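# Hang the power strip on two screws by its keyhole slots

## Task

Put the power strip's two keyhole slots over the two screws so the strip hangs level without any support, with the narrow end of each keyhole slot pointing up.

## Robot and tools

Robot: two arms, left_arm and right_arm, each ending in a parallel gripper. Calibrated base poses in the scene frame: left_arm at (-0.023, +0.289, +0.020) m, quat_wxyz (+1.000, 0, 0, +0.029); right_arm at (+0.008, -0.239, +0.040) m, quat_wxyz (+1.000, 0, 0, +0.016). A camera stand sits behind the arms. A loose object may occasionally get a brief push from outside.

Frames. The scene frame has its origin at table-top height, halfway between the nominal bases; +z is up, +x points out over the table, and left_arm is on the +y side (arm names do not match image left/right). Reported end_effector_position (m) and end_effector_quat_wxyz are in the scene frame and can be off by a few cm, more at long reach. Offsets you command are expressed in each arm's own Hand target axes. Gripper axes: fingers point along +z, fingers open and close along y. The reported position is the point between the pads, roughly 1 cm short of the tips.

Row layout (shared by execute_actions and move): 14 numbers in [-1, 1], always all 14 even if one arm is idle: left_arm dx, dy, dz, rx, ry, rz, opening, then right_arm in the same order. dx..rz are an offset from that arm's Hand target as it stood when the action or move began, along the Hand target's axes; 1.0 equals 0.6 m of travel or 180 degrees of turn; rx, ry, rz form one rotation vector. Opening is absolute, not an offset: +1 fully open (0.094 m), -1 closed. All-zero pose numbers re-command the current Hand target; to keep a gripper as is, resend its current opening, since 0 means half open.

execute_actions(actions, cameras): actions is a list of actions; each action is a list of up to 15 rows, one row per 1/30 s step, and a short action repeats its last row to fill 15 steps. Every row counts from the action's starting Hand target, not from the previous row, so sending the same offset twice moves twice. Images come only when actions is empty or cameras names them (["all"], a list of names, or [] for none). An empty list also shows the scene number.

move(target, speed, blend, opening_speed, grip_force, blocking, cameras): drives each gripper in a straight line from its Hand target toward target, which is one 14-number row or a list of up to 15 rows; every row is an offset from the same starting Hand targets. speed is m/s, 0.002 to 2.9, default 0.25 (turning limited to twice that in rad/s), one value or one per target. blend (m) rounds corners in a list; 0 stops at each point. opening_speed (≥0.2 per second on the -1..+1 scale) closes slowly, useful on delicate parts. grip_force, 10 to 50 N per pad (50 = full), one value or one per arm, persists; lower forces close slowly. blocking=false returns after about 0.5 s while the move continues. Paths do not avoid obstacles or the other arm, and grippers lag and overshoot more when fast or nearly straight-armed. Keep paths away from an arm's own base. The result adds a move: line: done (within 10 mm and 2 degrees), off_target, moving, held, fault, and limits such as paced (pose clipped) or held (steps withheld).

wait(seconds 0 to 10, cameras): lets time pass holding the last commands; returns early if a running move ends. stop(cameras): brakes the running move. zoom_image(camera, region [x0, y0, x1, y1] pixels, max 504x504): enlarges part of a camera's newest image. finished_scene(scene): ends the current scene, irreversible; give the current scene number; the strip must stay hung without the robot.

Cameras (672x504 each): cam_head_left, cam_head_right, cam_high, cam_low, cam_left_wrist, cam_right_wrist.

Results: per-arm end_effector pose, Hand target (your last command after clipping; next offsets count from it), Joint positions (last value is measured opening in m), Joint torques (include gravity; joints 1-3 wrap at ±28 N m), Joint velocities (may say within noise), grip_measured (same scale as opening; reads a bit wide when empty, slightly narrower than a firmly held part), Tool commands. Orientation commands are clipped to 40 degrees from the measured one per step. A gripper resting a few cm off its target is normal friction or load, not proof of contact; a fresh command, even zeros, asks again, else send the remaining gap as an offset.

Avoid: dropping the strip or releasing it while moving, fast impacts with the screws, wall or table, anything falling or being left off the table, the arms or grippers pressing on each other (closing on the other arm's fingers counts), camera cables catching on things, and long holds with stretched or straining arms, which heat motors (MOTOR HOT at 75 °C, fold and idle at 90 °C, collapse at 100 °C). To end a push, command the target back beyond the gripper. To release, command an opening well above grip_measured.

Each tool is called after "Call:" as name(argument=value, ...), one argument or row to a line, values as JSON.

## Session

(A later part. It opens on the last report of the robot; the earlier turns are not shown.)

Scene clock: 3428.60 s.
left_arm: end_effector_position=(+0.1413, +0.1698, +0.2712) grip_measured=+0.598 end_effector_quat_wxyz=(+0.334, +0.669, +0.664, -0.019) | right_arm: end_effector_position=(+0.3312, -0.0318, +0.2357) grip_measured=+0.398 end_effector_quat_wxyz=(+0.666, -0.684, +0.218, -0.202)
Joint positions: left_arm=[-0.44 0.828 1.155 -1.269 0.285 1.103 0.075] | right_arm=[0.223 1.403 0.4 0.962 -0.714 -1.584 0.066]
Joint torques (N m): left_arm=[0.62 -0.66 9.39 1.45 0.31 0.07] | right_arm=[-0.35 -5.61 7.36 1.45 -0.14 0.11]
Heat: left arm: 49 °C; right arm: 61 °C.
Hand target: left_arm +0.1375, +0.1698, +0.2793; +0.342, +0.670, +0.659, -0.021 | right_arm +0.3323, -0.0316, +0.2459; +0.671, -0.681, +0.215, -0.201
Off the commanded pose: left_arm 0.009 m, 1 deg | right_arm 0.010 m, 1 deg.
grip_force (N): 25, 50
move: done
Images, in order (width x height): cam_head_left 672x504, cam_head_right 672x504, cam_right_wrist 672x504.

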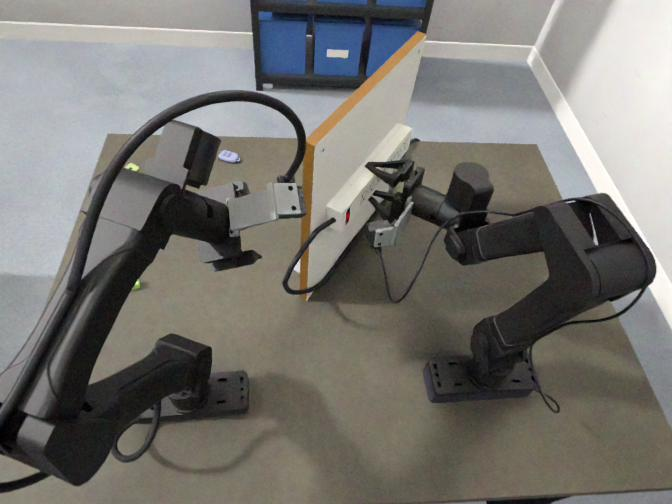

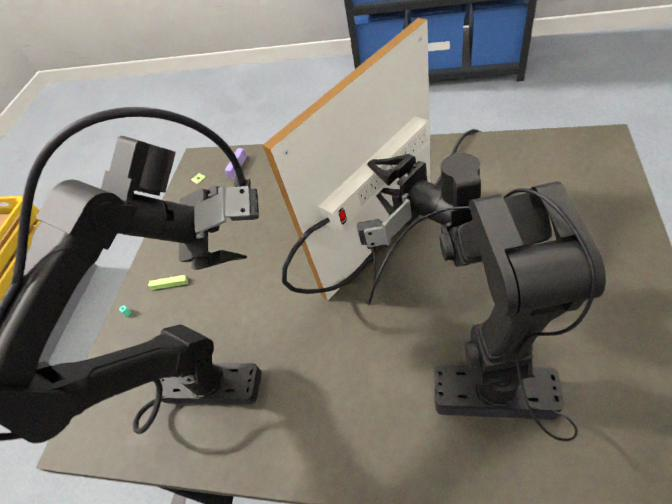

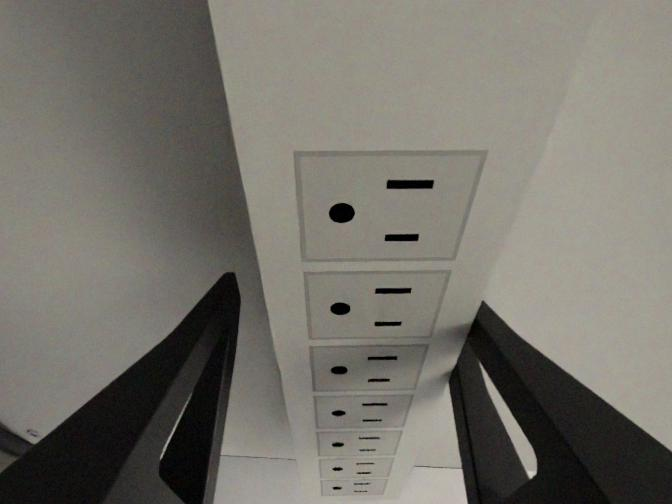

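Call:
move(
  target=[0,0,0,0,0,0,0.6,0,-0.012,0,0,0,0,0.75],
  speed=0.02,
  opening_speed=0.5,
  cameras=["cam_right_wrist","cam_head_right"],
)

Scene clock: 3433.20 s.
left_arm: end_effector_position=(+0.1413, +0.1698, +0.2712) grip_measured=+0.598 end_effector_quat_wxyz=(+0.334, +0.669, +0.664, -0.019) | right_arm: end_effector_position=(+0.3287, -0.0324, +0.2328) grip_measured=+0.748 end_effector_quat_wxyz=(+0.660, -0.690, +0.227, -0.192)
Joint positions: left_arm=[-0.44 0.828 1.155 -1.269 0.285 1.103 0.075] | right_arm=[0.223 1.378 0.4 0.905 -0.714 -1.584 0.082]
Joint torques (N m): left_arm=[0.62 -0.66 9.39 1.45 0.31 0.07] | right_arm=[-0.28 -5.85 8.65 1.55 -0.15 0.09]
Heat: left arm: 49 °C; right arm: 61 °C.
Hand target: left_arm +0.1375, +0.1698, +0.2793; +0.342, +0.670, +0.659, -0.021 | right_arm +0.3325, -0.0316, +0.2531; +0.671, -0.681, +0.215, -0.201
Off the commanded pose: left_arm 0.009 m, 1 deg | right_arm 0.021 m, 2 deg.
grip_force (N): 25, 50
move: off_target (right_arm)
Images, in order (width x height): cam_head_right 672x504, cam_right_wrist 672x504.

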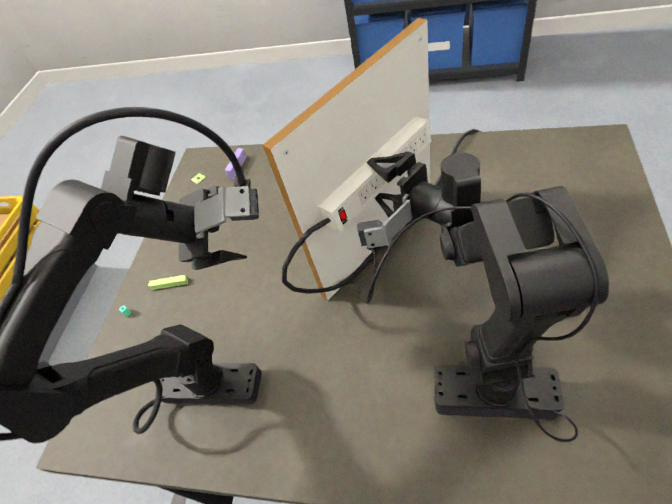

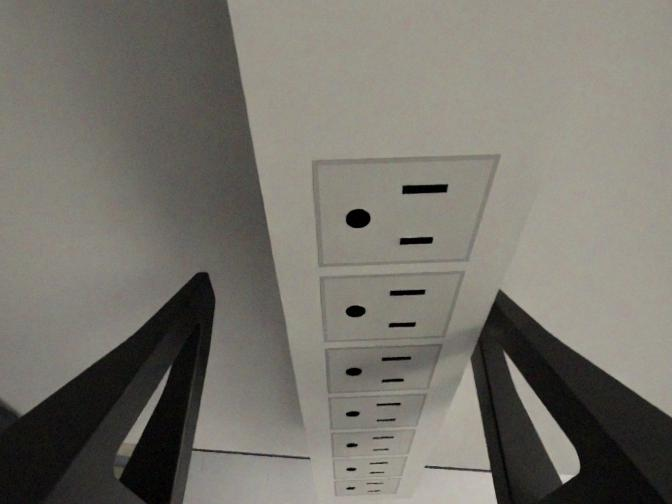

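Call:
move(
  target=[0,0,0,0,0,0,0.6,0,-0.015,0,0,0,0,0.75],
  speed=0.03,
)

Call:
move(
  target=[0,0,0,0,0,0,0.6,0,-0.01,-0.01,0,0,0,0.75],
  speed=0.03,
  cameras=["cam_right_wrist","cam_head_right"],
)

Scene clock: 3437.40 s.
left_arm: end_effector_position=(+0.1413, +0.1698, +0.2712) grip_measured=+0.598 end_effector_quat_wxyz=(+0.334, +0.669, +0.664, -0.019) | right_arm: end_effector_position=(+0.3297, -0.0321, +0.2422) grip_measured=+0.748 end_effector_quat_wxyz=(+0.660, -0.690, +0.226, -0.193)
Joint positions: left_arm=[-0.44 0.828 1.155 -1.269 0.285 1.103 0.075] | right_arm=[0.223 1.346 0.424 0.851 -0.714 -1.584 0.082]
Joint torques (N m): left_arm=[0.62 -0.66 9.4 1.45 0.31 0.07] | right_arm=[-0.31 -5.72 8.75 1.53 -0.15 0.1]
Heat: left arm: 49 °C; right arm: 62 °C.
Hand target: left_arm +0.1375, +0.1698, +0.2793; +0.342, +0.670, +0.659, -0.021 | right_arm +0.3327, -0.0315, +0.2619; +0.671, -0.681, +0.215, -0.201
Off the commanded pose: left_arm 0.009 m, 1 deg | right_arm 0.020 m, 2 deg.
grip_force (N): 25, 50
move: off_target (right_arm)

Scene clock: 3438.40 s.
left_arm: end_effector_position=(+0.1413, +0.1698, +0.2712) grip_measured=+0.598 end_effector_quat_wxyz=(+0.334, +0.669, +0.664, -0.019) | right_arm: end_effector_position=(+0.3261, -0.0360, +0.2478) grip_measured=+0.748 end_effector_quat_wxyz=(+0.661, -0.690, +0.226, -0.192)
Joint positions: left_arm=[-0.44 0.828 1.155 -1.269 0.285 1.103 0.075] | right_arm=[0.209 1.304 0.424 0.808 -0.729 -1.584 0.082]
Joint torques (N m): left_arm=[0.64 -0.66 9.39 1.45 0.31 0.07] | right_arm=[-0.59 -5.48 9.02 1.51 -0.16 0.1]
Heat: left arm: 49 °C; right arm: 62 °C.
Hand target: left_arm +0.1375, +0.1698, +0.2793; +0.342, +0.670, +0.659, -0.021 | right_arm +0.3295, -0.0364, +0.2681; +0.671, -0.681, +0.215, -0.201
Off the commanded pose: left_arm 0.009 m, 1 deg | right_arm 0.021 m, 2 deg.
grip_force (N): 25, 50
move: off_target (right_arm)
Images, in order (width x height): cam_head_right 672x504, cam_right_wrist 672x504.

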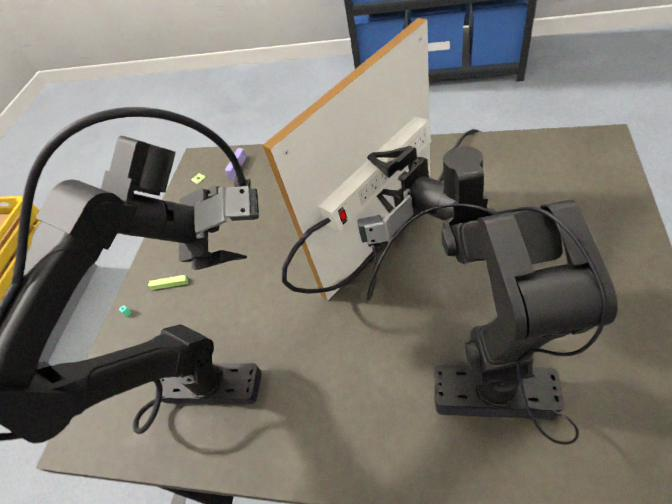

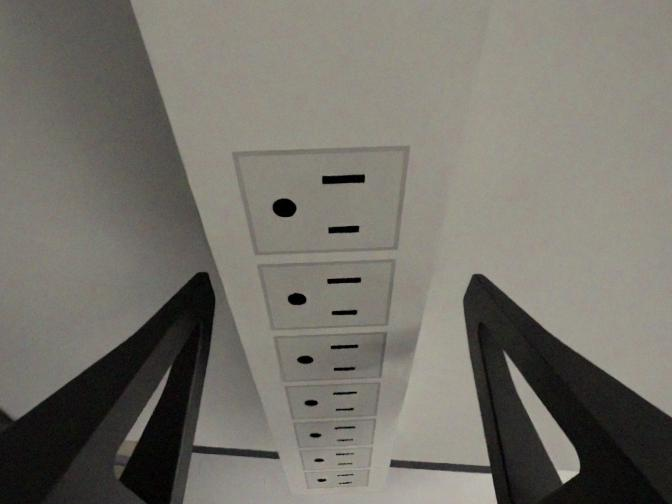

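Call:
move(
  target=[0,0,0,0,0,0,0.6,0,0,-0.17,0,0,0,0.75],
  speed=0.08,
  cameras=["cam_head_left","cam_head_right","cam_right_wrist"],
)

Call:
zoom_image(
  camera="cam_head_right",
  region=[290, 90, 450, 240],
)

Call:
zoom_image(
  camera="cam_head_left",
  region=[310, 100, 430, 230],
)

Scene clock: 3444.07 s.
left_arm: end_effector_position=(+0.1413, +0.1698, +0.2712) grip_measured=+0.598 end_effector_quat_wxyz=(+0.334, +0.669, +0.664, -0.019) | right_arm: end_effector_position=(+0.2760, -0.1203, +0.2740) grip_measured=+0.748 end_effector_quat_wxyz=(+0.671, -0.680, +0.210, -0.208)
Joint positions: left_arm=[-0.44 0.828 1.155 -1.269 0.285 1.103 0.075] | right_arm=[-0.218 0.937 0.321 0.584 -1.157 -1.602 0.082]
Joint torques (N m): left_arm=[0.62 -0.66 9.39 1.45 0.31 0.07] | right_arm=[-0.57 -2.33 5.76 1.25 -0.17 0.01]
Heat: left arm: 49 °C; right arm: 62 °C.
Hand target: left_arm +0.1375, +0.1698, +0.2793; +0.342, +0.670, +0.659, -0.021 | right_arm +0.2721, -0.1207, +0.2700; +0.671, -0.681, +0.215, -0.201
Off the commanded pose: left_arm 0.009 m, 1 deg | right_arm 0.006 m, 1 deg.
grip_force (N): 25, 50
move: done
Images, in order (width x height): cam_head_left 672x504, cam_head_right 672x504, cam_right_wrist 672x504.

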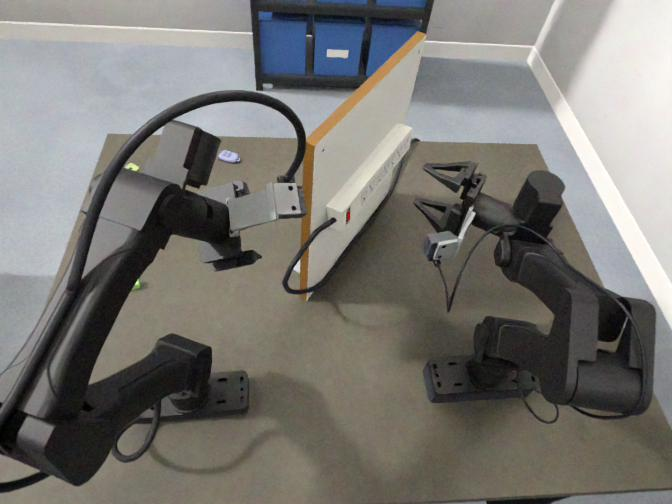

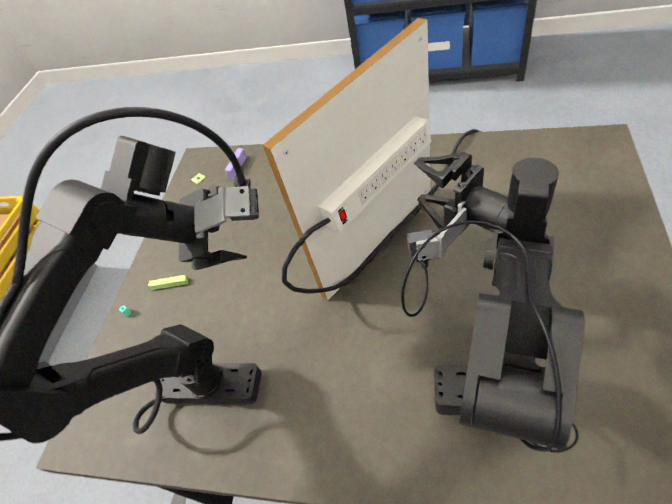

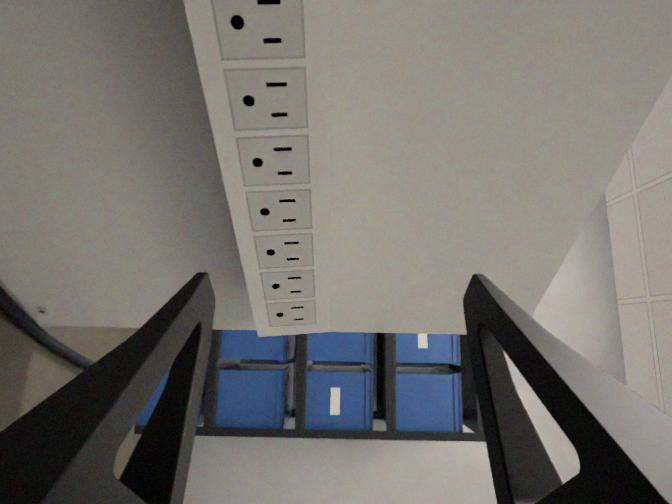

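Scaled by 3.150.

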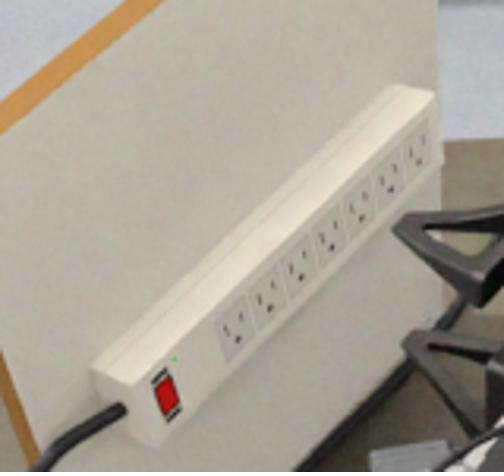

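Scaled by 3.877.

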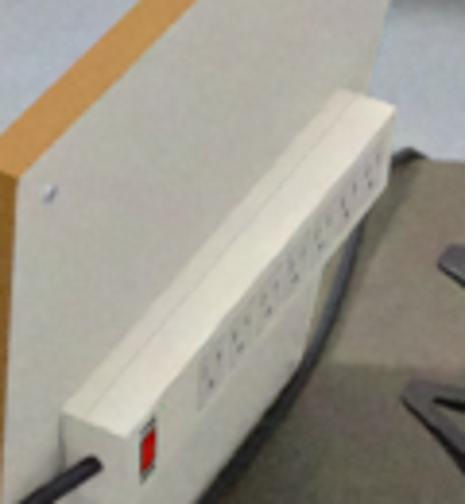

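Call:
zoom_image(
  camera="cam_head_right",
  region=[390, 95, 440, 145],
)

Call:
zoom_image(
  camera="cam_head_right",
  region=[300, 185, 350, 235],
)

Call:
zoom_image(
  camera="cam_head_left",
  region=[320, 180, 370, 230],
)

Call:
zoom_image(
  camera="cam_head_left",
  region=[370, 100, 420, 150],
)

Scaled by 10.080.

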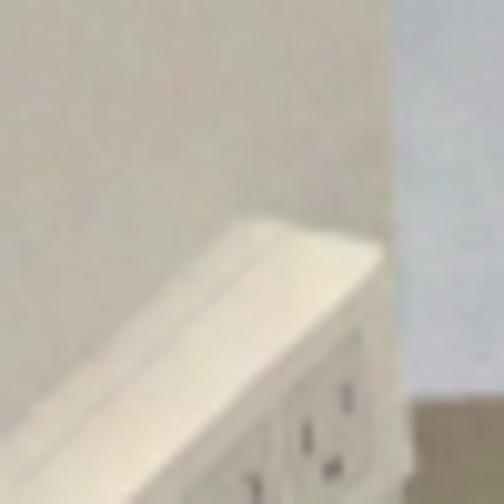

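Scaled by 10.080.

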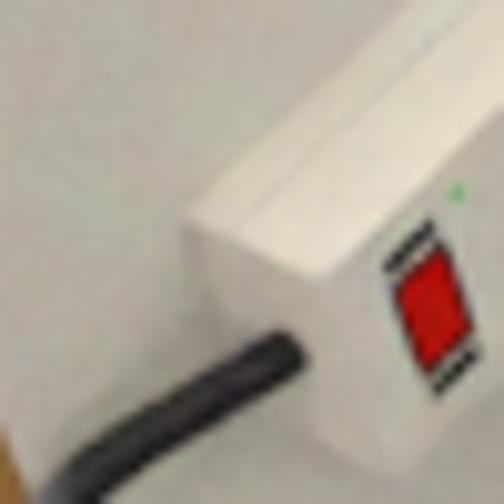

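Scaled by 10.080.

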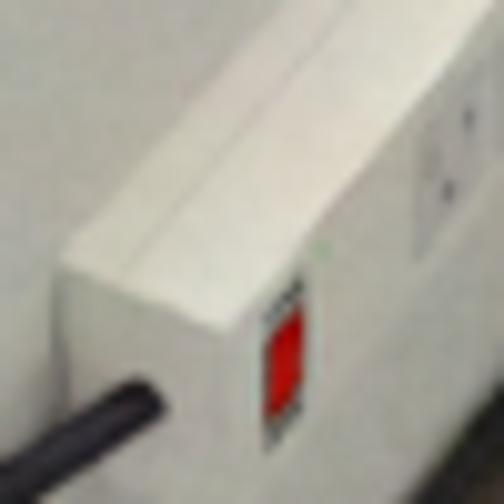

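Scaled by 10.080.

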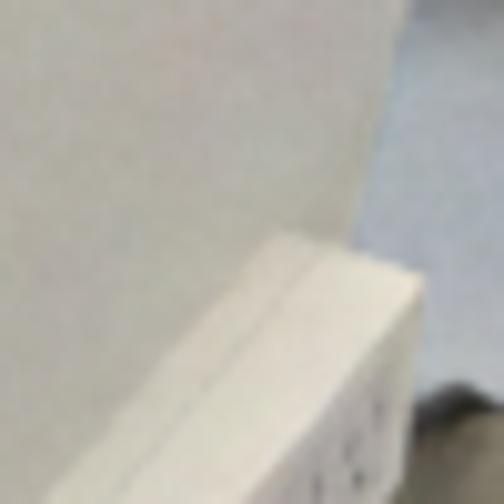

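Call:
finished_scene(
  scene=1,
)

The scene is finished: the task was done.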